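# Four arms unfold a pallet collar onto a pallet

## Task

Unfold the pallet collar into its open shape and set it down squarely on top of the pallet.

## Robot and tools

Robots: four identical Kinova Gen3 arms named arm1, arm2, arm3 and arm4. Each has seven revolute joints, a Robotiq 2F-85 two-finger gripper and a wrist camera (arm1_cam_wrist to arm4_cam_wrist). Two fixed room cameras, cam_high and cam_low, also watch the scene. A hand reaches roughly 1.0 m from its joint-1 axis.

Frame: one shared scene frame in metres, origin on the floor, +z up. Foot (base_link) positions: arm1 (-0.435, -0.871, 0.822), arm2 (0.211, -0.881, 0.768), arm3 (1.000, -0.055, 0.775), arm4 (-0.897, -0.144, 0.794). Each foot looks along its own +x. Approximate headings: arm1 and arm2 face about +y, arm3 faces about -x, arm4 faces about +x, turned slightly toward -y. The hand point sits between the finger pads. The hand's z axis runs along the fingers and its y axis is the closing direction.

Joint meanings (all radians):
- joint1_rad swings the whole arm about the vertical axis of its foot. Positive is clockwise seen from above. At 0 the arm points where the foot faces.
- joint2_rad is the shoulder. At 0 the arm is upright; positive leans it forward. Range ±2.249.
- joint3_rad spins the upper arm about its length.
- joint4_rad is the elbow. At 0 it is straight. Range ±2.579.
- joint5_rad spins the forearm.
- joint6_rad is the wrist bend. Range ±2.099.
- joint7_rad rolls the hand. Positive is counter-clockwise viewed from behind the hand.
- joints 1, 3, 5 and 7 each range ±69.115.
- gripper_m is the fingertip gap in metres, 0 to 0.085.
A motion counts as done within ±0.01 rad, or ±0.003 m for the gripper.

Tool move: optional keys arm1, arm2, arm3, arm4 and cameras. Each arm key holds an object with joints and an optional min_time_s. joints maps joint names to absolute target values, not offsets. Name only the joints you want to change. An arm or joint you omit receives no new target, but it may still be driving toward an earlier one. min_time_s (0.1 to 8 s) sets the shortest duration of that arm's motion. One arm's timing does not slow the others. All motions in one call start together. On a single arm the joints are synchronised, so the hand may sweep a wide arc. Speed caps: joints 1 to 4 move at most 1.39 rad/s, joints 5 to 7 at most 1.22 rad/s, with matching acceleration caps. An action lasts at most 15 s. Unknown keys make the call invalid, and values out of range get it refused. After a refusal, or a stop during a call, the remaining move, wait and finished_scene calls in that reply are skipped. cameras is a list of camera names, or "all". An empty list gives no images. If cameras is omitted, a move with no action returns all images and an action returns none. A move with no action reports full state, including the scene number.

Tool wait: seconds (0 to 10) plus optional cameras. Nothing new is commanded during it.

Tool zoom_image: camera plus region [x0, y0, x1, y1] in image pixels, origin at the top left. The region can be at most 504×504 and applies to that camera's most recent image. Images are 672x504.

Tool finished_scene: scene is the integer number of the current scene. It cannot be undone. The collar must remain correctly placed after the robots let go.

Reading results:
- The move line lists each arm that was given a motion, with "done" or its worst status word.
- joint_status per joint:
  - done: reached the target. It can also read done when the joint is pressed against something short of the target.
  - off_target: stopped away from the target and may still be pushing.
  - time_out: the target was dropped and the joint holds where it stopped.
  - not_followed: a collision-avoidance check withheld the targets. The arm may resume them later.
  - limit_stop_at_motor_heat: blocked by an over-temperature stop. Send the target again.
- Arms under "as last shown" were not commanded, and their omitted lines are unchanged.
- on_its_own reports what an arm did without a command.
- Joint velocities are in rad/s, in joint order. "within noise" means the arm is at rest.
- Joint torques are in N m. Positive points toward increasing joint values. Readings carry an offset and noise.
- Flange force is in the hand's x y z axes. It includes the weight of any held load. It may say "no reading".
- The pictures line gives the image order. Images can lag slightly behind the state.

Camera calibration: each camera comes with OpenCV K, distortion D and a 4x4 T_world_to_cam that maps the scene frame to the camera frame. Fixed cameras may have shifted by up to about 2.3° and 9 mm. Wrist camera poses are derived from joint readings and are less reliable.

Cautions:
- Arms push on after contact and do not stop by themselves. Approach surfaces slowly.
- A hard press between two robots fails the scene. This includes one gripper closing on another robot's fingers. The collision check may act too late, and it does not stop closing fingers.
- Torque limits are 104.5 N m for joints 1 to 4 and 51.3 N m for joints 5 to 7. Exceeding one, or deviating more than 5° from the planned path, triggers a torque fault. The arm then freezes for 10 s and skips the rest of its commands.
- Holding loads, keeping an arm outstretched or straining against an obstacle heats the motors. A MOTOR HOT line appears at 60 °C. At 75 °C the arm sags for 30 to 60 s.
- For a firm grip, open wide and command gripper_m well below the part's width. Avoid squeezing a part hard while it still rests on something.
- Never drop parts, release them while moving, swing loads fast, or knock anything off the work area or onto the floor. Loose objects may get small random pushes.
- The scene keeps running while you think, and the arms hold their last command during that time.

Each tool is called after "Call:" in YAML: its name, and indented under it one key for each argument.

## Session

I'll start by looking at the scene.

Call:
move:
  cameras: ["all"]

Scene clock: 0.00 s.
Joint torques (N m): no reading
Flange force (N): no reading
Joint velocities: within noise
arm1.joint_positions: joint1_rad=-0.505 joint2_rad=-0.330 joint3_rad=-0.093 joint4_rad=+1.536 joint5_rad=-0.067 joint6_rad=+1.972 joint7_rad=+1.328 gripper_m=+0.085
arm1.joint_status: not commanded
arm1.hand: x=-0.4993 y=-0.7430 z=+1.3066 quat_wxyz=(+0.022, +0.789, -0.614, +0.009) (m; scene frame)
arm2.joint_positions: joint1_rad=-0.369 joint2_rad=-0.397 joint3_rad=-0.048 joint4_rad=+1.558 joint5_rad=-0.012 joint6_rad=+1.998 joint7_rad=+1.875 gripper_m=+0.085
arm2.joint_status: not commanded
arm2.hand: x=+0.1730 y=-0.7659 z=+1.2549 quat_wxyz=(+0.003, +0.922, -0.386, +0.009) (m; scene frame)
arm3.joint_positions: joint1_rad=-0.405 joint2_rad=-0.405 joint3_rad=-0.089 joint4_rad=+1.554 joint5_rad=+0.018 joint6_rad=+2.046 joint7_rad=+1.803 gripper_m=+0.085
arm3.joint_status: not commanded
arm3.hand: x=+0.9066 y=-0.1012 z=+1.2654 quat_wxyz=(+0.035, -0.909, -0.414, -0.019) (m; scene frame)
arm4.joint_positions: joint1_rad=-0.417 joint2_rad=-0.357 joint3_rad=-0.027 joint4_rad=+1.431 joint5_rad=-0.011 joint6_rad=+2.030 joint7_rad=+1.200 gripper_m=+0.085
arm4.joint_status: not commanded
arm4.hand: x=-0.7489 y=-0.1409 z=+1.3100 quat_wxyz=(-0.011, -0.099, -0.995, -0.005) (m; scene frame)
pictures: arm1_cam_wrist, arm2_cam_wrist, arm3_cam_wrist, arm4_cam_wrist, cam_high, cam_low

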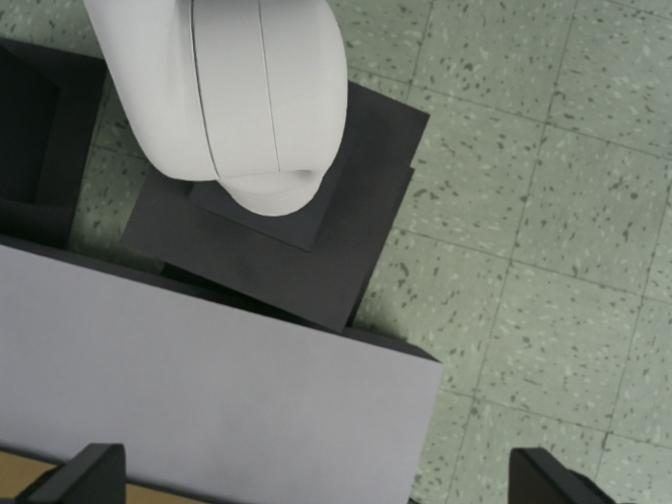

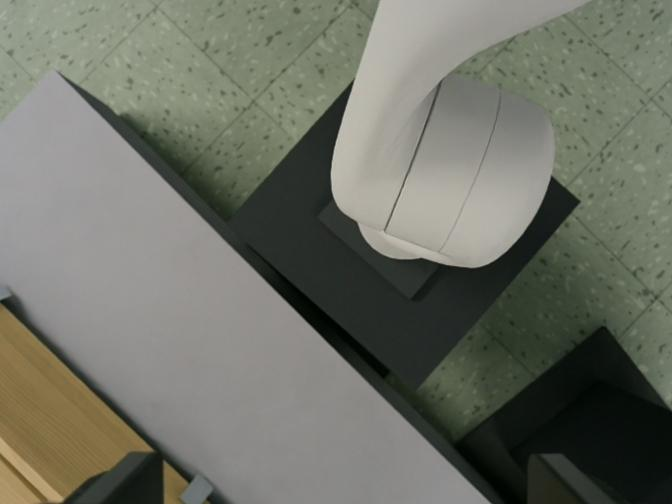

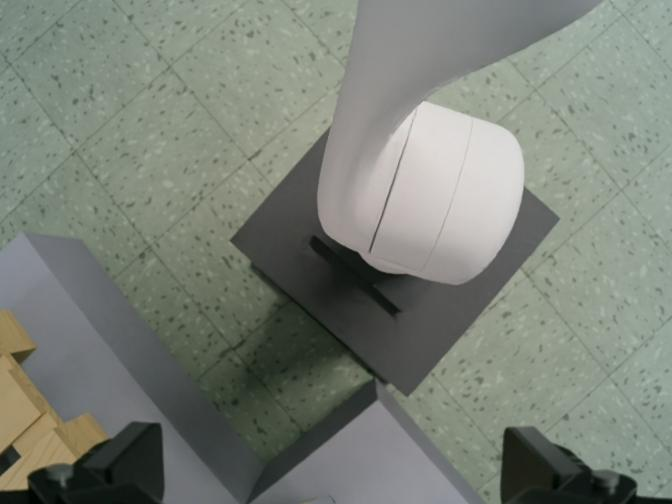

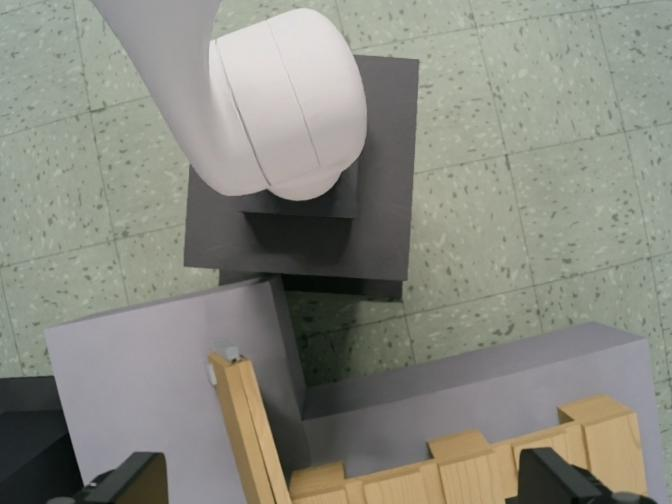

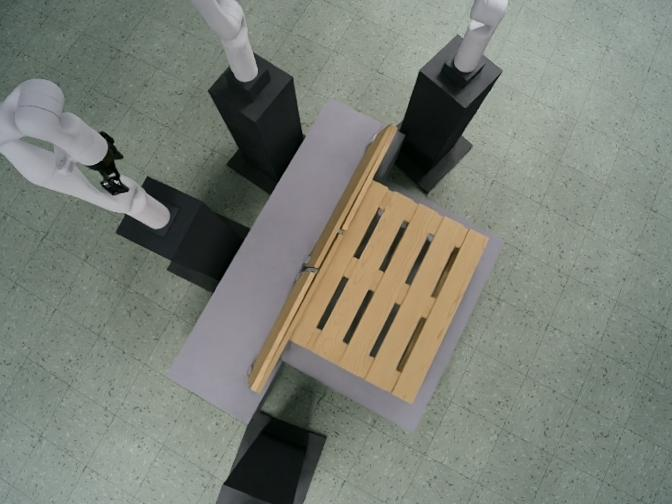

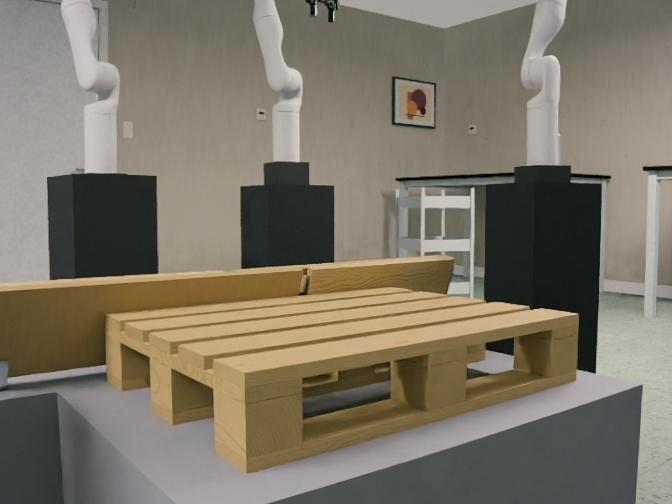

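Call:
zoom_image:
  camera: "cam_high"
  region: [230, 100, 420, 250]

Call:
zoom_image:
  camera: "cam_high"
  region: [230, 250, 420, 400]

Call:
zoom_image:
  camera: "cam_low"
  region: [0, 230, 504, 490]

Call:
zoom_image:
  camera: "arm4_cam_wrist"
  region: [160, 300, 660, 504]

Call:
zoom_image:
  camera: "arm2_cam_wrist"
  region: [0, 200, 300, 504]

Scaled by 2.653 from the camera's 672x504 image, which has a finer 960x720 frame.

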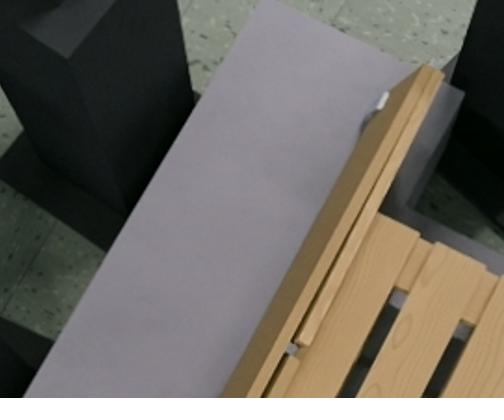

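Scaled by 2.653 from the camera's 672x504 image, which has a finer 960x720 frame.

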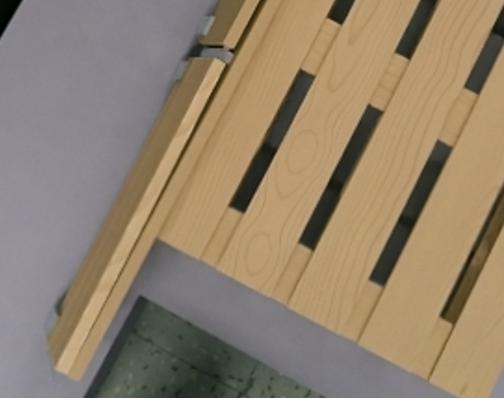

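Scaled by 1.000.

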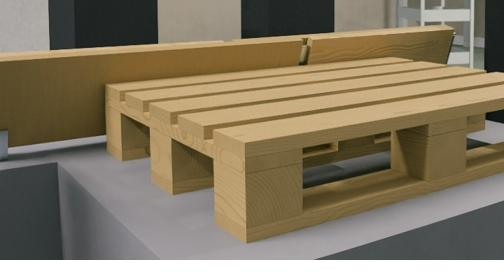

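Scaled by 1.008.

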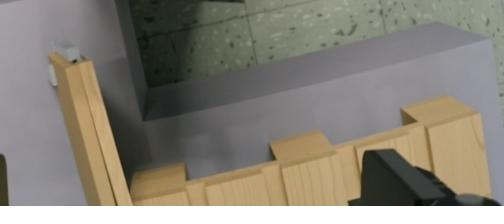

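Scaled by 1.658.

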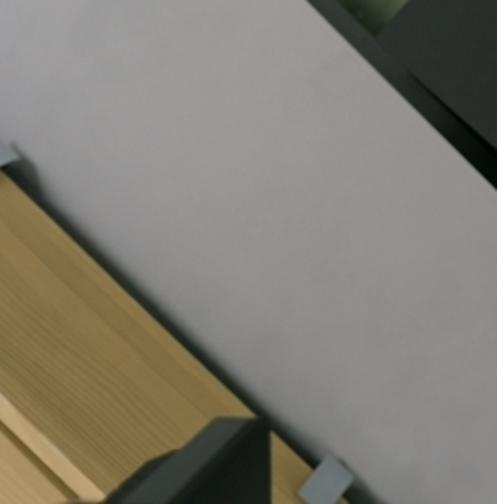

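Call:
zoom_image:
  camera: "cam_low"
  region: [80, 280, 380, 490]

Call:
zoom_image:
  camera: "cam_low"
  region: [280, 230, 480, 380]

Call:
zoom_image:
  camera: "cam_low"
  region: [0, 240, 150, 420]

Call:
zoom_image:
  camera: "cam_high"
  region: [280, 215, 360, 285]

Call:
zoom_image:
  camera: "arm4_cam_wrist"
  region: [190, 330, 310, 420]

Scaled by 1.680 from the camera's 672x504 image, which has a finer 960x720 frame.

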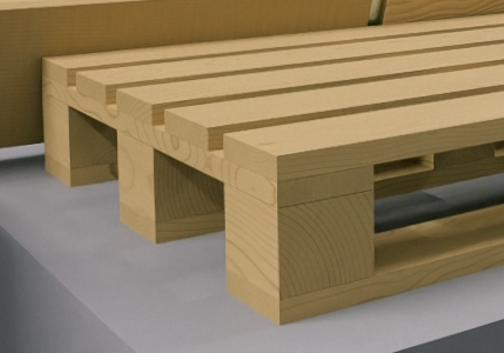

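Scaled by 2.520 from the camera's 672x504 image, which has a finer 960x720 frame.

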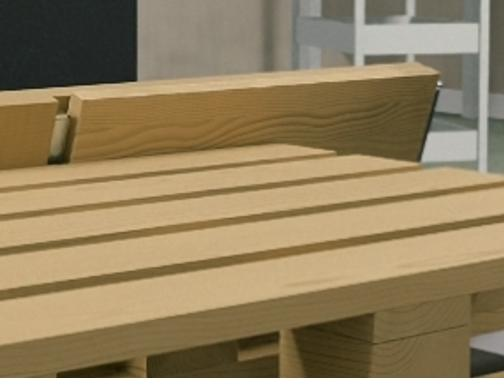

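Scaled by 2.800 from the camera's 672x504 image, which has a finer 960x720 frame.

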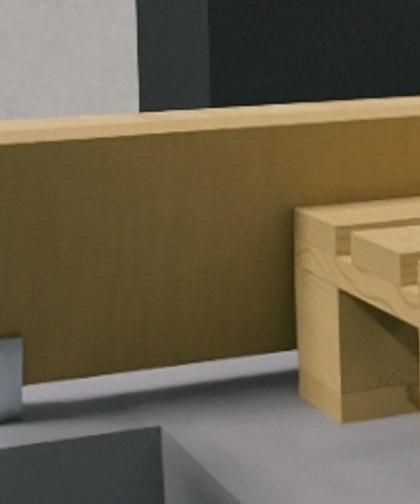

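Scaled by 6.300 from the camera's 672x504 image, which has a finer 960x720 frame.

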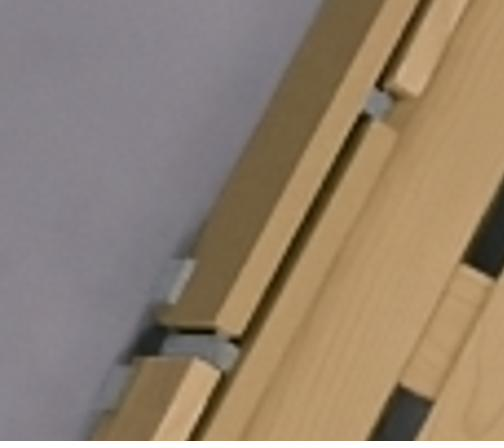

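Scaled by 4.200.

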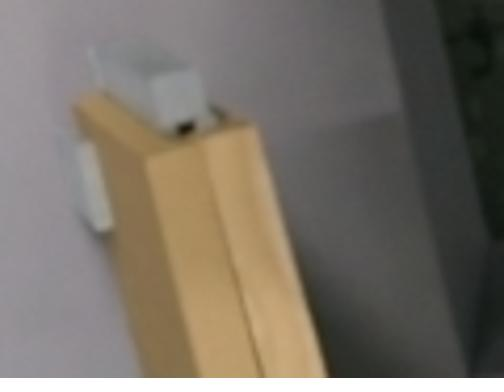

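Call:
move:
  arm2: {"joints": {"joint1_rad": -0.2765, "joint2_rad": 1.0794, "joint3_rad": 0, "joint4_rad": 1.2665, "joint5_rad": 0, "joint6_rad": 0.7957, "joint7_rad": -0.3327}}
  arm3: {"joints": {"joint1_rad": -0.3335, "joint2_rad": 0.9453, "joint3_rad": 0, "joint4_rad": 1.6889, "joint5_rad": 0, "joint6_rad": 0.5074, "joint7_rad": 1.0931}}
  arm4: {"joints": {"joint1_rad": 0.1707, "joint2_rad": 0.8873, "joint3_rad": 0, "joint4_rad": 2.1652, "joint5_rad": 0, "joint6_rad": 0.0891, "joint7_rad": 2.0163}}
  cameras: ["arm2_cam_wrist", "arm3_cam_wrist", "arm4_cam_wrist", "cam_high"]

Scene clock: 59.60 s.
Joint torques (N m): arm1=[1.45 -0.23 0.85 -8.68 0.46 0.51 -0.33] | arm2=[-0.87 -24.95 0.85 -5.1 0.09 -0.02 0] | arm3=[0.46 -18.63 1.69 -3.34 -0.23 -0.25 -0.24] | arm4=[1.73 -15.94 2.47 -0.49 -0.17 0.75 0.28]
Flange force (N): arm1=[3.4 1.1 4.8] | arm2=[0.5 7.6 0.9] | arm3=[-2.0 0.7 -4.7] | arm4=[-0.6 5.2 -0.2]
move: arm2 done; arm3 done; arm4 done
Joint velocities: within noise
arm1: as last shown
arm2.joint_positions: joint1_rad=-0.277 joint2_rad=+1.079 joint3_rad=+0.000 joint4_rad=+1.267 joint5_rad=+0.000 joint6_rad=+0.796 joint7_rad=-0.333 gripper_m=+0.085
arm2.joint_status: all done
arm2.hand: x=+0.0406 y=-0.3096 z=+0.7203 quat_wxyz=(+0.000, +0.000, -1.000, +0.000) (m; scene frame)
arm3.joint_positions: joint1_rad=-0.333 joint2_rad=+0.945 joint3_rad=+0.000 joint4_rad=+1.689 joint5_rad=+0.000 joint6_rad=+0.507 joint7_rad=+1.093 gripper_m=+0.085
arm3.joint_status: all done
arm3.hand: x=+0.5493 y=-0.2603 z=+0.7227 quat_wxyz=(+0.003, -1.000, +0.000, +0.004) (m; scene frame)
arm4.joint_positions: joint1_rad=+0.171 joint2_rad=+0.887 joint3_rad=+0.000 joint4_rad=+2.165 joint5_rad=+0.000 joint6_rad=+0.089 joint7_rad=+2.016 gripper_m=+0.085
arm4.joint_status: all done
arm4.hand: x=-0.5896 y=-0.3189 z=+0.7159 quat_wxyz=(+0.006, +0.000, -1.000, -0.001) (m; scene frame)
pictures: arm2_cam_wrist, arm3_cam_wrist, arm4_cam_wrist, cam_high
camera_calibration:
arm2_cam_wrist: T_world_to_cam=[[-0.00616793, 0.999981, -0.000503651, 0.308884], [0.999977, 0.00616933, 0.00283026, 0.0140811], [0.00283331, -0.000486182, -0.999996, 0.864166], [0, 0, 0, 1]] pos_world=[-0.014624, -0.308545, 0.864278]
arm3_cam_wrist: T_world_to_cam=[[0.0114339, -0.999917, -0.00596843, -0.262963], [-0.999704, -0.0115594, 0.0214286, 0.583196], [-0.0214958, 0.00572165, -0.999753, 0.883384], [0, 0, 0, 1]] pos_world=[0.605019, -0.261254, 0.869099]
arm4_cam_wrist: T_world_to_cam=[[-0.00429395, 0.999962, 0.00762469, 0.309142], [0.999891, 0.00440092, -0.014069, 0.651661], [-0.014102, 0.00756345, -0.999872, 0.858693], [0, 0, 0, 1]] pos_world=[-0.638154, -0.318493, 0.865394]

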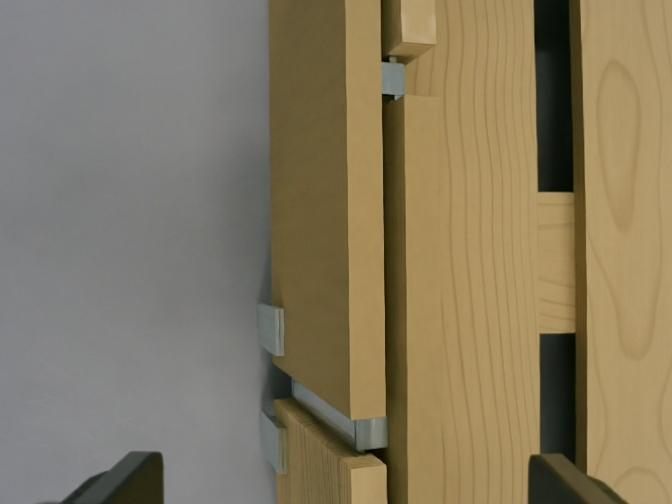

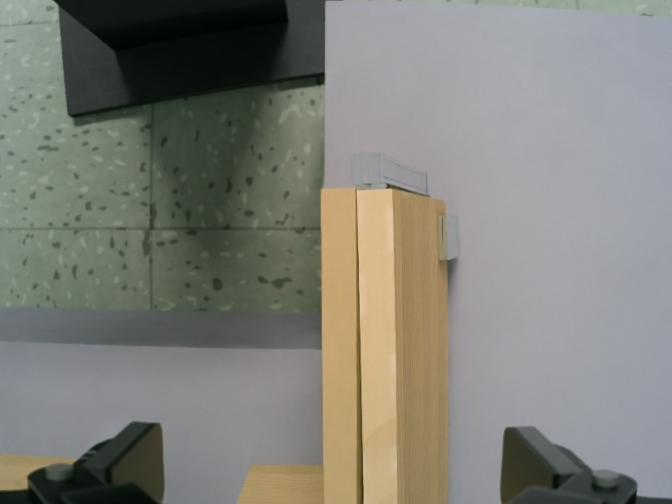

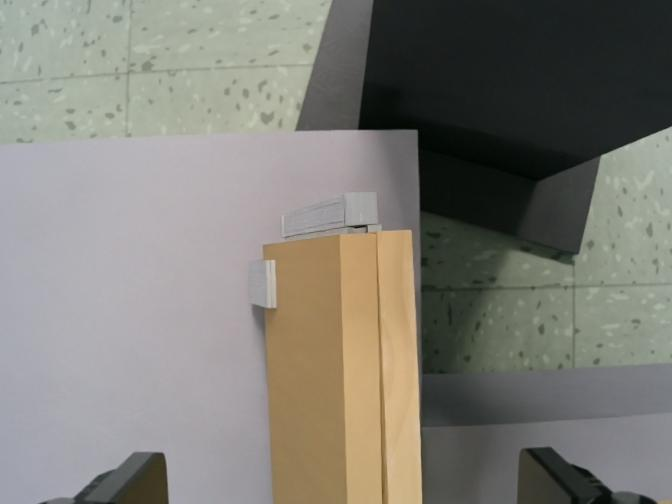

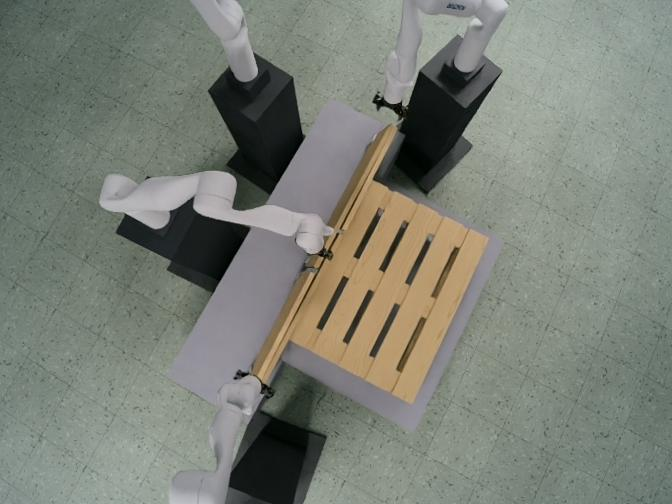

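Call:
zoom_image:
  camera: "arm2_cam_wrist"
  region: [340, 20, 460, 140]

Call:
zoom_image:
  camera: "arm2_cam_wrist"
  region: [240, 280, 440, 504]

Call:
zoom_image:
  camera: "arm3_cam_wrist"
  region: [300, 130, 480, 290]

Call:
zoom_image:
  camera: "arm4_cam_wrist"
  region: [230, 170, 440, 340]

Call:
zoom_image:
  camera: "arm3_cam_wrist"
  region: [0, 400, 180, 504]

Scaled by 4.200.

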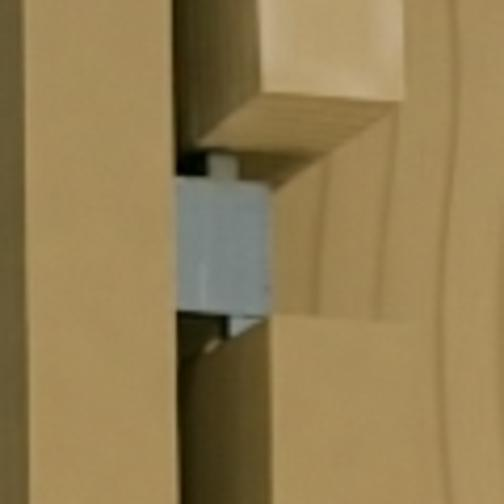

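Scaled by 2.250.

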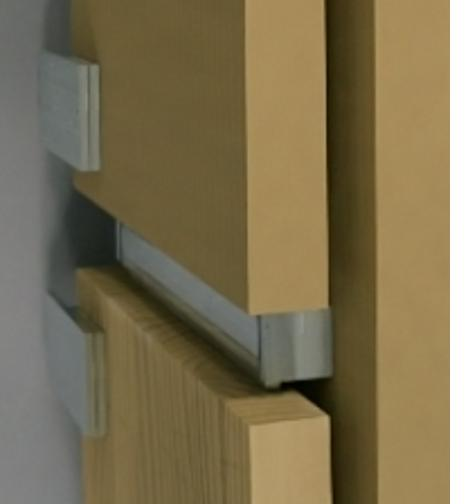

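Scaled by 2.800.

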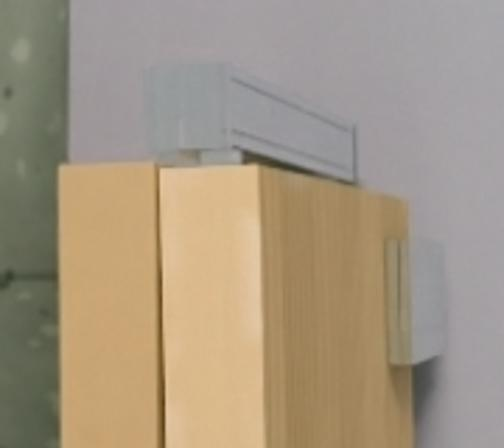

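Scaled by 2.400.

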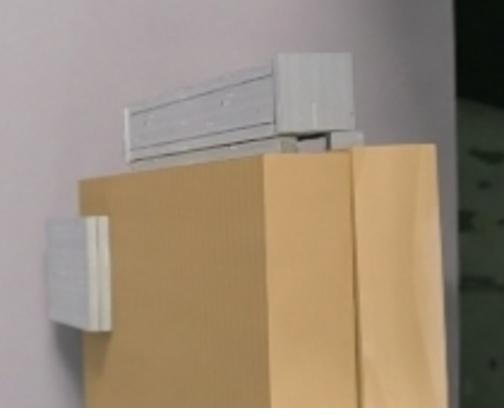

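Scaled by 2.800.

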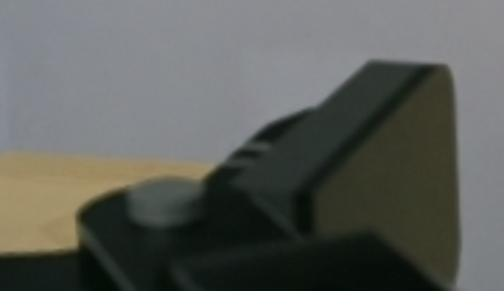

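Call:
move:
  arm2: {"joints": {"joint1_rad": -0.3355, "joint2_rad": 1.4679, "joint3_rad": 0, "joint4_rad": 0.8990, "joint5_rad": 0, "joint6_rad": 0.7747, "joint7_rad": -0.3744}}
  arm3: {"joints": {"joint1_rad": -0.3373, "joint2_rad": 1.1819, "joint3_rad": 0, "joint4_rad": 1.0293, "joint5_rad": 0, "joint6_rad": 0.9304, "joint7_rad": 1.0893}}
  arm4: {"joints": {"joint1_rad": -0.0321, "joint2_rad": 1.1166, "joint3_rad": 0, "joint4_rad": 1.2840, "joint5_rad": 0, "joint6_rad": 0.7410, "joint7_rad": 1.8135}}
  cameras: ["arm2_cam_wrist", "arm3_cam_wrist", "arm4_cam_wrist"]

Scene clock: 173.43 s.
Joint torques (N m): arm1=[1.45 -0.18 0.81 -8.7 0.44 0.53 -0.35] | arm2=[-1.02 -27.13 0.94 -4.97 0.06 -0.04 0.05] | arm3=[0.52 -23.56 1.68 -6.2 -0.22 -0.25 -0.24] | arm4=[1.71 -23.56 2.47 -5.67 -0.13 0.77 0.26]
Flange force (N): arm1=[3.5 0.9 4.9] | arm2=[1.5 9.6 3.2] | arm3=[-1.2 0.5 -4.1] | arm4=[1.4 3.5 -0.4]
move: arm2 done; arm3 done; arm4 done
Joint velocities: within noise
arm1: as last shown
arm2.joint_positions: joint1_rad=-0.335 joint2_rad=+1.468 joint3_rad=+0.000 joint4_rad=+0.899 joint5_rad=+0.000 joint6_rad=+0.775 joint7_rad=-0.374 gripper_m=+0.085
arm2.joint_status: all done
arm2.hand: x=-0.0092 y=-0.2809 z=+0.5603 quat_wxyz=(+0.000, +0.009, -1.000, +0.000) (m; scene frame)
arm3.joint_positions: joint1_rad=-0.337 joint2_rad=+1.182 joint3_rad=+0.000 joint4_rad=+1.029 joint5_rad=+0.000 joint6_rad=+0.930 joint7_rad=+1.089 gripper_m=+0.085
arm3.joint_status: all done
arm3.hand: x=+0.4194 y=-0.3304 z=+0.7235 quat_wxyz=(+0.003, -1.000, +0.000, +0.004) (m; scene frame)
arm4.joint_positions: joint1_rad=-0.032 joint2_rad=+1.117 joint3_rad=+0.000 joint4_rad=+1.284 joint5_rad=+0.000 joint6_rad=+0.741 joint7_rad=+1.814 gripper_m=+0.085
arm4.joint_status: all done
arm4.hand: x=-0.3315 y=-0.3099 z=+0.7127 quat_wxyz=(+0.006, +0.000, -1.000, -0.001) (m; scene frame)
pictures: arm2_cam_wrist, arm3_cam_wrist, arm4_cam_wrist
camera_calibration:
arm2_cam_wrist: T_world_to_cam=[[-0.0234673, 0.999725, -0.000409435, 0.27953], [0.999721, 0.0234684, 0.0027773, 0.069059], [0.00278614, -0.000344145, -0.999996, 0.704459], [0, 0, 0, 1]] pos_world=[-0.0644426, -0.280831, 0.704378]
arm3_cam_wrist: T_world_to_cam=[[0.0114334, -0.999917, -0.00596842, -0.331567], [-0.999704, -0.0115589, 0.0214286, 0.452508], [-0.0214958, 0.00572165, -0.999753, 0.881793], [0, 0, 0, 1]] pos_world=[0.475119, -0.331354, 0.869899]
arm4_cam_wrist: T_world_to_cam=[[-0.00429469, 0.999962, 0.00762425, 0.301275], [0.999893, 0.0044009, -0.013969, 0.393419], [-0.014002, 0.00756344, -0.999873, 0.859105], [0, 0, 0, 1]] pos_world=[-0.380054, -0.309493, 0.862195]

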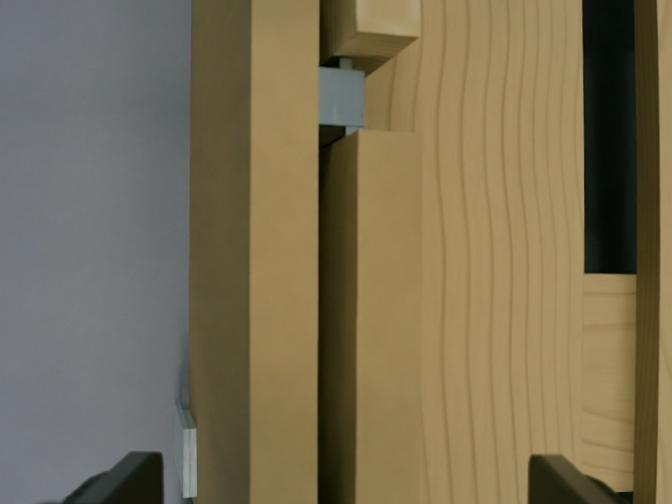

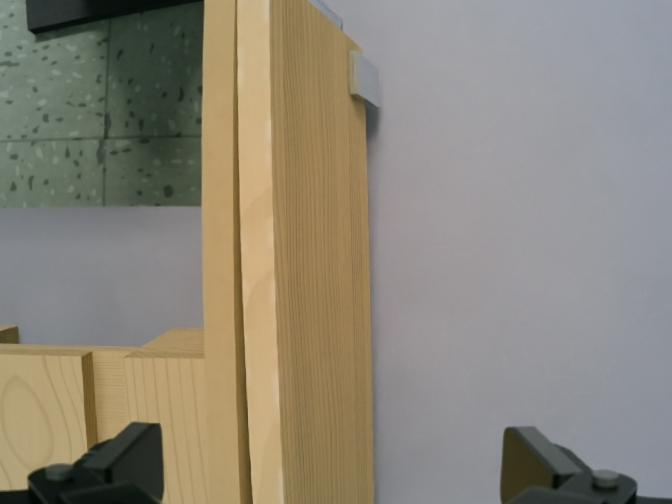

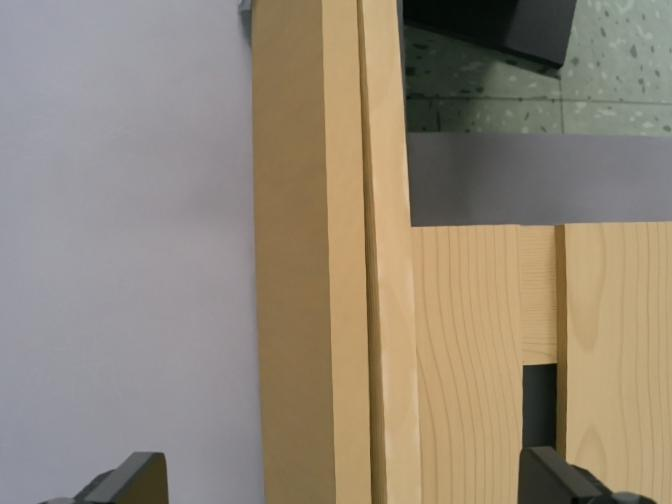

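Call:
move:
  arm2: {"joints": {"joint1_rad": -0.3355, "joint2_rad": 1.6062, "joint4_rad": 0.7693, "joint6_rad": 0.7661, "joint7_rad": -0.3744}}

Call:
move:
  arm2: {"joints": {"gripper_m": 0.064}, "min_time_s": 1.0}
  cameras: ["arm2_cam_wrist", "arm4_cam_wrist"]

Scene clock: 180.47 s.
Joint torques (N m): arm1=[1.44 -0.2 0.8 -8.65 0.43 0.49 -0.35] | arm2=[-0.97 -27.2 0.97 -4.92 0.1 0.01 0.08] | arm3=[0.51 -23.55 1.7 -6.19 -0.24 -0.26 -0.23] | arm4=[1.66 -23.49 2.48 -5.72 -0.17 0.75 0.32]
Flange force (N): arm1=[3.4 0.9 4.6] | arm2=[2.0 10.5 4.6] | arm3=[-1.3 0.5 -4.1] | arm4=[1.6 3.6 -0.6]
move: arm2 done
Joint velocities: within noise
arm1, arm3, arm4: as last shown
arm2.joint_positions: joint1_rad=-0.335 joint2_rad=+1.606 joint3_rad=+0.000 joint4_rad=+0.769 joint5_rad=+0.000 joint6_rad=+0.766 joint7_rad=-0.374 gripper_m=+0.085
arm2.joint_status: all done
arm2.hand: x=-0.0092 y=-0.2809 z=+0.5003 quat_wxyz=(+0.000, +0.009, -1.000, +0.000) (m; scene frame)
pictures: none

Scene clock: 181.47 s.
Joint torques (N m): arm1=[1.44 -0.21 0.81 -8.63 0.42 0.53 -0.37] | arm2=[7.61 -22.34 9.64 -26.59 3.92 -21.8 -0.19] | arm3=[0.51 -23.54 1.68 -6.19 -0.24 -0.26 -0.22] | arm4=[1.73 -23.53 2.51 -5.77 -0.13 0.76 0.25]
Flange force (N): arm1=[3.3 0.8 4.7] | arm2=[-6.4 -53.0 -60.7] | arm3=[-1.3 0.5 -4.1] | arm4=[1.8 3.7 -0.5]
move: arm2 done
Joint velocities: within noise
arm1, arm3, arm4: as last shown
arm2.joint_positions: joint1_rad=-0.336 joint2_rad=+1.606 joint3_rad=+0.000 joint4_rad=+0.769 joint5_rad=+0.000 joint6_rad=+0.766 joint7_rad=-0.374 gripper_m=+0.064
arm2.joint_status: all done
arm2.hand: x=-0.0092 y=-0.2809 z=+0.5003 quat_wxyz=(+0.000, +0.009, -1.000, +0.000) (m; scene frame)
pictures: arm2_cam_wrist, arm4_cam_wrist
camera_calibration:
arm2_cam_wrist: T_world_to_cam=[[-0.0234683, 0.999724, -0.000611705, 0.279636], [0.99972, 0.02347, 0.00287258, 0.0691646], [0.00288615, -0.00054412, -0.999996, 0.644309], [0, 0, 0, 1]] pos_world=[-0.0644423, -0.280832, 0.644278]
arm4_cam_wrist: T_world_to_cam=[[-0.00429469, 0.999962, 0.00762425, 0.301275], [0.999893, 0.0044009, -0.013969, 0.393419], [-0.014002, 0.00756344, -0.999873, 0.859105], [0, 0, 0, 1]] pos_world=[-0.380054, -0.309493, 0.862195]

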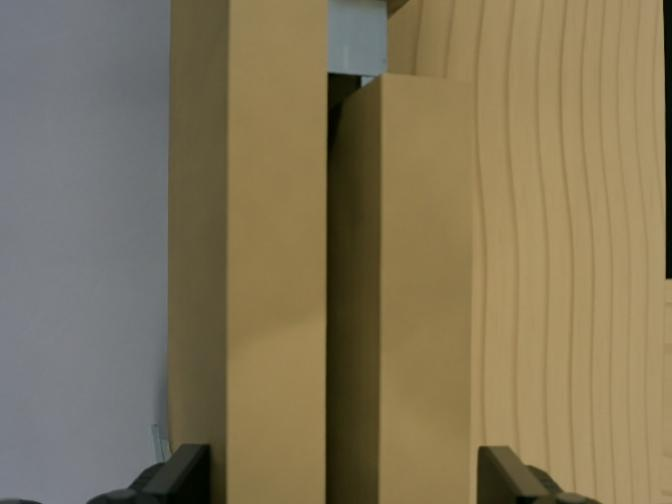

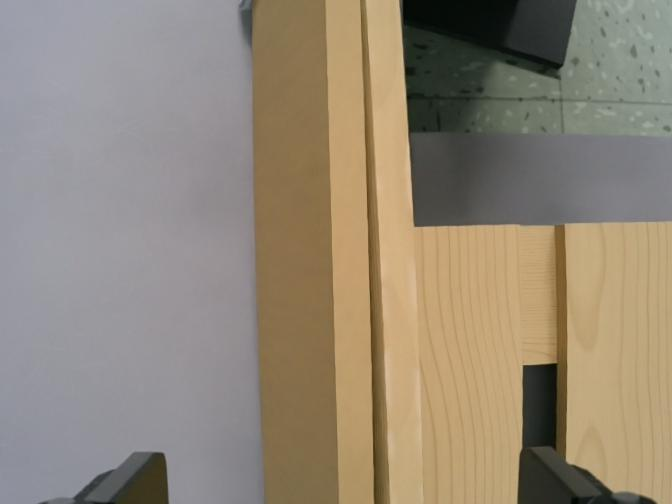

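Call:
move:
  arm2: {"joints": {"gripper_m": 0.078}, "min_time_s": 0.5}

Call:
move:
  arm2: {"joints": {"joint1_rad": -0.3534, "joint2_rad": 1.5513, "joint4_rad": 0.9366, "joint6_rad": 0.6537, "joint7_rad": -0.3923}, "min_time_s": 1.5}

Call:
move:
  arm2: {"joints": {"gripper_m": 0.066}, "min_time_s": 0.6}
  cameras: ["arm2_cam_wrist", "arm4_cam_wrist"]

Scene clock: 185.90 s.
Joint torques (N m): arm1=[1.41 -0.2 0.83 -8.62 0.47 0.53 -0.35] | arm2=[-0.91 -27.02 0.95 -4.94 0.09 0.01 -0.02] | arm3=[0.52 -23.56 1.7 -6.19 -0.23 -0.26 -0.23] | arm4=[1.68 -23.58 2.46 -5.74 -0.14 0.75 0.3]
Flange force (N): arm1=[3.4 1.0 4.6] | arm2=[1.8 10.0 4.1] | arm3=[-1.3 0.5 -4.1] | arm4=[1.6 3.6 -0.4]
move: arm2 done
Joint velocities: within noise
arm1, arm3, arm4: as last shown
arm2.joint_positions: joint1_rad=-0.335 joint2_rad=+1.606 joint3_rad=+0.000 joint4_rad=+0.769 joint5_rad=+0.000 joint6_rad=+0.766 joint7_rad=-0.374 gripper_m=+0.078
arm2.joint_status: all done
arm2.hand: x=-0.0092 y=-0.2809 z=+0.5003 quat_wxyz=(+0.000, +0.009, -1.000, +0.000) (m; scene frame)
pictures: none

Scene clock: 187.70 s.
Joint torques (N m): arm1=[1.47 -0.22 0.84 -8.67 0.47 0.51 -0.36] | arm2=[-1.15 -25.53 0.67 -3.43 0 0.34 0.09] | arm3=[0.5 -23.56 1.69 -6.17 -0.24 -0.25 -0.25] | arm4=[1.67 -23.52 2.46 -5.73 -0.17 0.74 0.29]
Flange force (N): arm1=[3.4 1.0 4.8] | arm2=[1.6 10.0 3.6] | arm3=[-1.4 0.6 -4.0] | arm4=[1.6 3.6 -0.5]
move: arm2 done
Joint velocities: within noise
arm1, arm3, arm4: as last shown
arm2.joint_positions: joint1_rad=-0.353 joint2_rad=+1.551 joint3_rad=+0.000 joint4_rad=+0.937 joint5_rad=+0.000 joint6_rad=+0.654 joint7_rad=-0.392 gripper_m=+0.078
arm2.joint_status: all done
arm2.hand: x=-0.0093 y=-0.3093 z=+0.5004 quat_wxyz=(+0.000, +0.009, -1.000, +0.000) (m; scene frame)
pictures: none

Scene clock: 188.33 s.
Joint torques (N m): arm1=[1.48 -0.18 0.8 -8.69 0.45 0.5 -0.37] | arm2=[-0.96 -28.93 1.01 -6.55 0.06 -1.83 0.01] | arm3=[0.49 -23.55 1.72 -6.22 -0.26 -0.26 -0.22] | arm4=[1.68 -23.56 2.51 -5.65 -0.16 0.76 0.26]
Flange force (N): arm1=[3.5 0.8 4.8] | arm2=[0.6 6.9 4.4] | arm3=[-1.1 0.4 -4.1] | arm4=[1.3 3.5 -0.4]
move: arm2 done
Joint velocities: within noise
arm1, arm3, arm4: as last shown
arm2.joint_positions: joint1_rad=-0.353 joint2_rad=+1.551 joint3_rad=+0.000 joint4_rad=+0.937 joint5_rad=+0.000 joint6_rad=+0.654 joint7_rad=-0.392 gripper_m=+0.066
arm2.joint_status: all done
arm2.hand: x=-0.0094 y=-0.3094 z=+0.5004 quat_wxyz=(+0.000, +0.009, -1.000, +0.000) (m; scene frame)
pictures: arm2_cam_wrist, arm4_cam_wrist
camera_calibration:
arm2_cam_wrist: T_world_to_cam=[[-0.0234695, 0.999724, -0.000809265, 0.308252], [0.999721, 0.0234716, 0.00276791, 0.0701015], [0.00278614, -0.000744078, -0.999996, 0.644325], [0, 0, 0, 1]] pos_world=[-0.0646426, -0.309333, 0.644378]
arm4_cam_wrist: T_world_to_cam=[[-0.00429469, 0.999962, 0.00762425, 0.301275], [0.999893, 0.0044009, -0.013969, 0.393419], [-0.014002, 0.00756344, -0.999873, 0.859105], [0, 0, 0, 1]] pos_world=[-0.380054, -0.309493, 0.862195]

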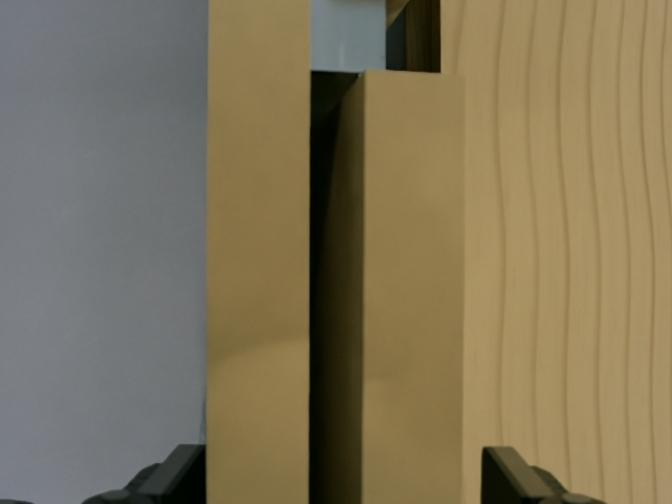

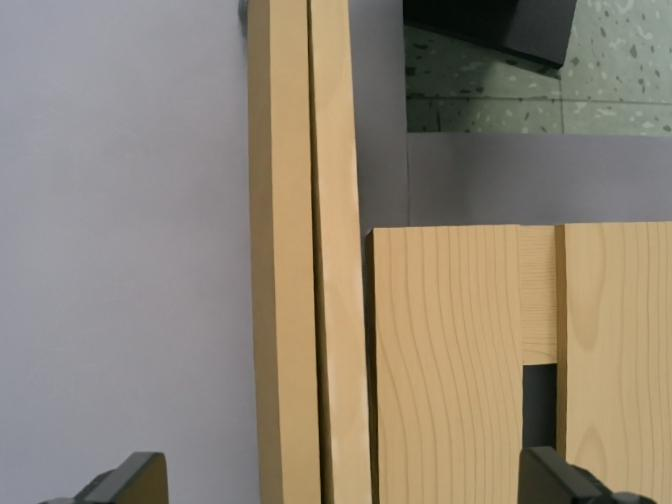

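Call:
move:
  arm2: {"joints": {"joint1_rad": -0.3825, "joint2_rad": 1.4922, "joint4_rad": 1.1398, "joint6_rad": 0.5096, "joint7_rad": -0.4214}, "min_time_s": 2.0}
  cameras: ["arm2_cam_wrist", "arm4_cam_wrist", "arm3_cam_wrist"]

Scene clock: 191.40 s.
Joint torques (N m): arm1=[1.47 -0.22 0.79 -8.67 0.44 0.5 -0.36] | arm2=[-0.86 -25.26 0.99 -3.04 0.08 0.05 0.04] | arm3=[0.48 -23.57 1.7 -6.18 -0.25 -0.26 -0.23] | arm4=[1.66 -23.54 2.49 -5.72 -0.15 0.77 0.28]
Flange force (N): arm1=[3.4 0.8 4.7] | arm2=[1.0 7.2 3.7] | arm3=[-1.4 0.5 -4.1] | arm4=[1.6 3.5 -0.4]
move: arm2 done
Joint velocities: within noise
arm1.joint_positions: joint1_rad=-0.505 joint2_rad=-0.330 joint3_rad=-0.093 joint4_rad=+1.536 joint5_rad=-0.067 joint6_rad=+1.972 joint7_rad=+1.328 gripper_m=+0.085
arm1.joint_status: not commanded
arm1.hand: x=-0.4993 y=-0.7430 z=+1.3066 quat_wxyz=(+0.022, +0.789, -0.614, +0.009) (m; scene frame)
arm2.joint_positions: joint1_rad=-0.382 joint2_rad=+1.492 joint3_rad=+0.000 joint4_rad=+1.140 joint5_rad=+0.000 joint6_rad=+0.510 joint7_rad=-0.421 gripper_m=+0.066
arm2.joint_status: all done
arm2.hand: x=-0.0093 y=-0.3513 z=+0.5003 quat_wxyz=(+0.000, +0.009, -1.000, +0.000) (m; scene frame)
arm3, arm4: as last shown
pictures: arm2_cam_wrist, arm3_cam_wrist, arm4_cam_wrist
camera_calibration:
arm2_cam_wrist: T_world_to_cam=[[-0.0234679, 0.999724, -0.000509393, 0.349949], [0.999721, 0.0234692, 0.00277495, 0.0709796], [0.00278614, -0.000444129, -0.999996, 0.6444], [0, 0, 0, 1]] pos_world=[-0.0645426, -0.351232, 0.644378]
arm3_cam_wrist: T_world_to_cam=[[0.0114334, -0.999917, -0.00596842, -0.331567], [-0.999704, -0.0115589, 0.0214286, 0.452508], [-0.0214958, 0.00572165, -0.999753, 0.881793], [0, 0, 0, 1]] pos_world=[0.475119, -0.331354, 0.869899]
arm4_cam_wrist: T_world_to_cam=[[-0.00429469, 0.999962, 0.00762425, 0.301275], [0.999893, 0.0044009, -0.013969, 0.393419], [-0.014002, 0.00756344, -0.999873, 0.859105], [0, 0, 0, 1]] pos_world=[-0.380054, -0.309493, 0.862195]

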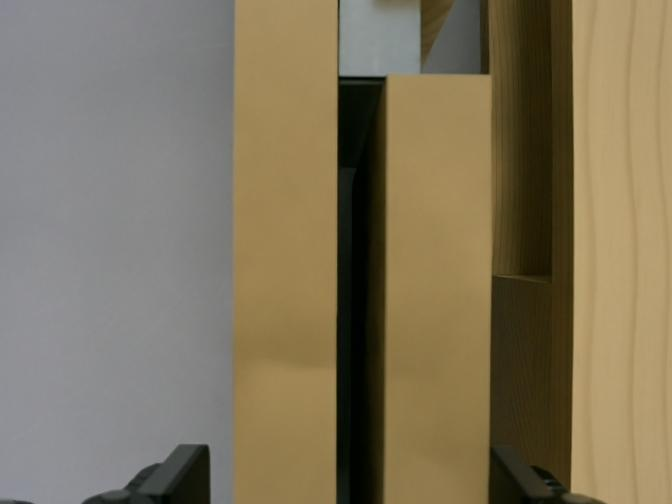

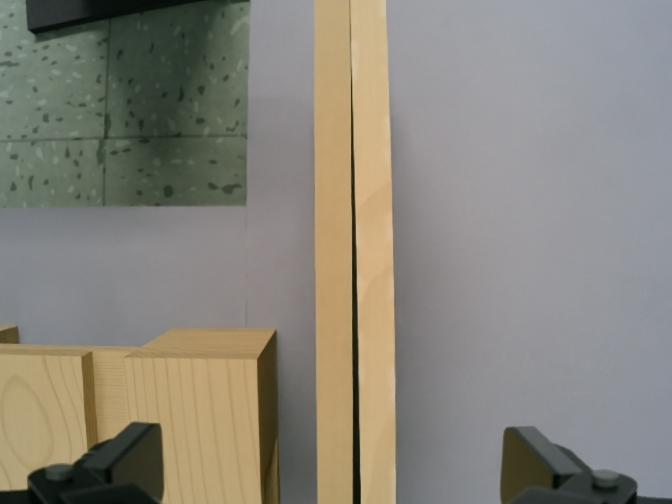

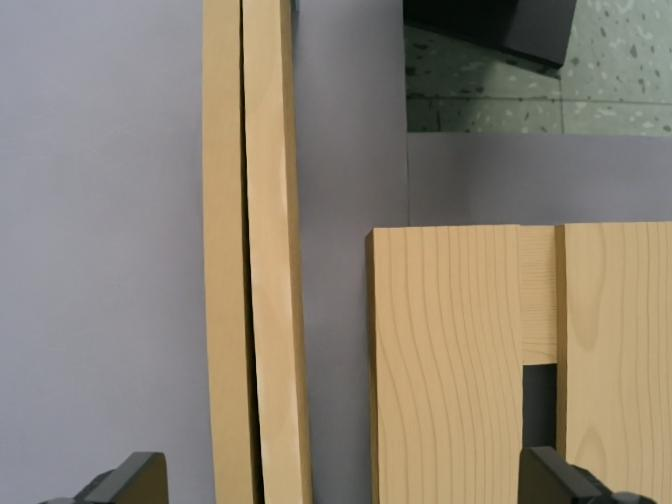

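Call:
zoom_image:
  camera: "arm2_cam_wrist"
  region: [80, 420, 260, 504]

Call:
zoom_image:
  camera: "arm2_cam_wrist"
  region: [440, 420, 620, 504]

Call:
zoom_image:
  camera: "arm4_cam_wrist"
  region: [500, 420, 672, 504]

Scaled by 2.800.

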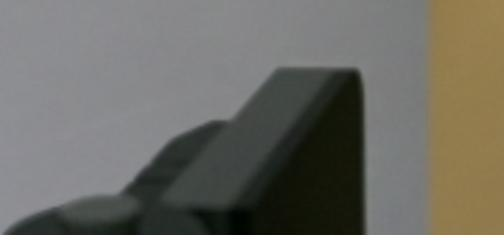

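Scaled by 2.800.

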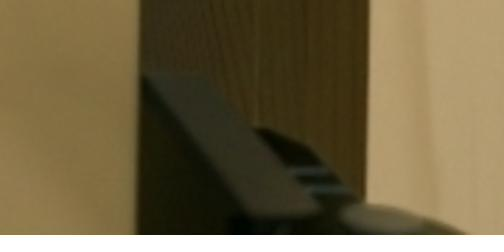

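Scaled by 2.930.

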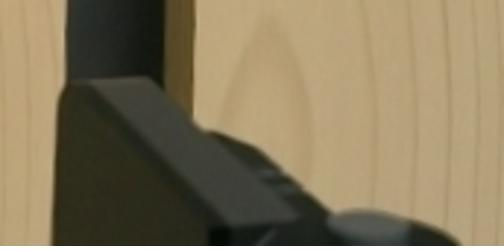

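Call:
move:
  arm2: {"joints": {"joint1_rad": -0.1034, "joint2_rad": 1.4529, "joint4_rad": 1.3001, "joint6_rad": 0.3886, "joint7_rad": -0.1502}, "min_time_s": 2.0}
  arm1: {"joints": {"joint1_rad": 0.4006, "joint2_rad": 1.5134, "joint3_rad": 0, "joint4_rad": 1.0284, "joint5_rad": 0, "joint6_rad": 0.5998, "joint7_rad": 0.5348, "gripper_m": 0.04}, "min_time_s": 4.0}
  cameras: ["arm1_cam_wrist", "arm2_cam_wrist"]

Scene clock: 213.30 s.
Joint torques (N m): arm1=[1.44 -16.6 0.53 -9.15 0.33 0.51 -0.33] | arm2=[-0.95 -24.24 0.88 -2.12 0.1 -0.03 0.03] | arm3=[0.53 -23.54 1.66 -6.2 -0.25 -0.27 -0.23] | arm4=[1.7 -23.52 2.47 -5.74 -0.14 0.78 0.26]
Flange force (N): arm1=[4.0 0.1 2.7] | arm2=[-1.3 6.4 3.5] | arm3=[-1.2 0.5 -4.1] | arm4=[1.7 3.6 -0.5]
move: arm1 time_out; arm2 done
Joint velocities: within noise
arm1.joint_positions: joint1_rad=-0.128 joint2_rad=+0.438 joint3_rad=-0.054 joint4_rad=+1.325 joint5_rad=-0.039 joint6_rad=+1.401 joint7_rad=+0.997 gripper_m=+0.040
arm1.joint_status: joint1_rad time_out (moved +0.377 of +0.905); joint2_rad time_out (moved +0.767 of +1.843); joint3_rad time_out (moved +0.039 of +0.093); joint4_rad time_out (moved -0.211 of -0.508); joint5_rad time_out (moved +0.028 of +0.067); joint6_rad time_out (moved -0.571 of -1.372); joint7_rad time_out (moved -0.330 of -0.793); the others done
arm1.hand: x=-0.4459 y=-0.3920 z=+1.1190 quat_wxyz=(+0.032, +0.498, -0.867, -0.007) (m; scene frame)
arm2.joint_positions: joint1_rad=-0.103 joint2_rad=+1.453 joint3_rad=+0.000 joint4_rad=+1.300 joint5_rad=+0.000 joint6_rad=+0.389 joint7_rad=-0.150 gripper_m=+0.066
arm2.joint_status: all done
arm2.hand: x=+0.1507 y=-0.3464 z=+0.5003 quat_wxyz=(+0.000, +0.005, -1.000, +0.000) (m; scene frame)
arm3: as last shown
arm4.joint_positions: joint1_rad=-0.032 joint2_rad=+1.117 joint3_rad=+0.000 joint4_rad=+1.284 joint5_rad=+0.000 joint6_rad=+0.741 joint7_rad=+1.814 gripper_m=+0.085
arm4.joint_status: not commanded
arm4.hand: x=-0.3315 y=-0.3099 z=+0.7127 quat_wxyz=(+0.006, +0.000, -1.000, -0.001) (m; scene frame)
pictures: arm1_cam_wrist, arm2_cam_wrist
joint command not followed: on one or more control steps a check withheld the commanded joint targets of the arm1 arm, and it was not sent them on those steps.
cause: the commanded joint targets, or the way to them, would bring a part of the robot too close to another arm (this arm's gripper and a part of the arm4 arm, at the place that arm is still heading or pushing toward).
camera_calibration:
arm1_cam_wrist: T_world_to_cam=[[-0.866373, 0.493393, 0.0772104, -0.28458], [0.493112, 0.869635, -0.0240005, 0.640505], [-0.0789865, 0.01728, -0.996726, 1.23607], [0, 0, 0, 1]] pos_world=[-0.46476, -0.437954, 1.26937]
arm2_cam_wrist: T_world_to_cam=[[-0.0155686, 0.999879, -0.000452005, 0.347673], [0.999875, 0.0155698, 0.00279261, -0.091867], [0.00279931, -0.000408471, -0.999996, 0.643867], [0, 0, 0, 1]] pos_world=[0.0954659, -0.345938, 0.644278]

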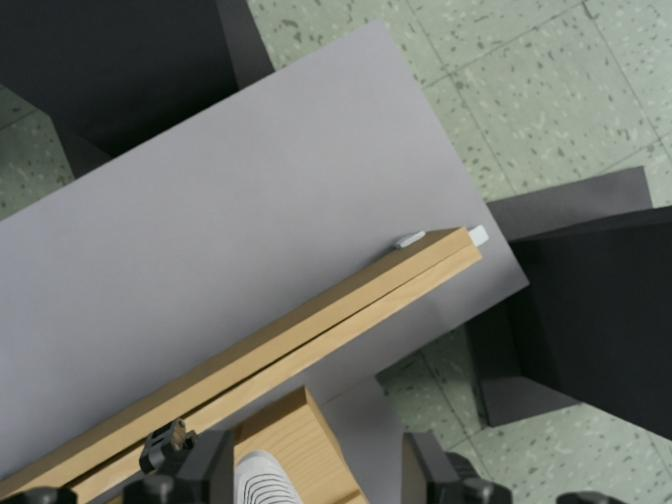

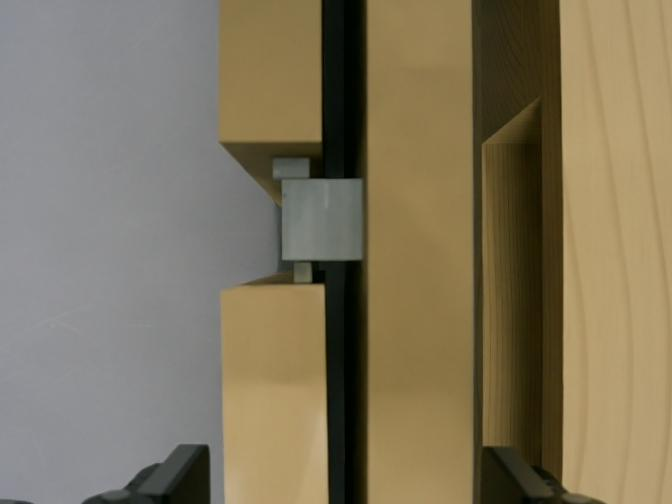

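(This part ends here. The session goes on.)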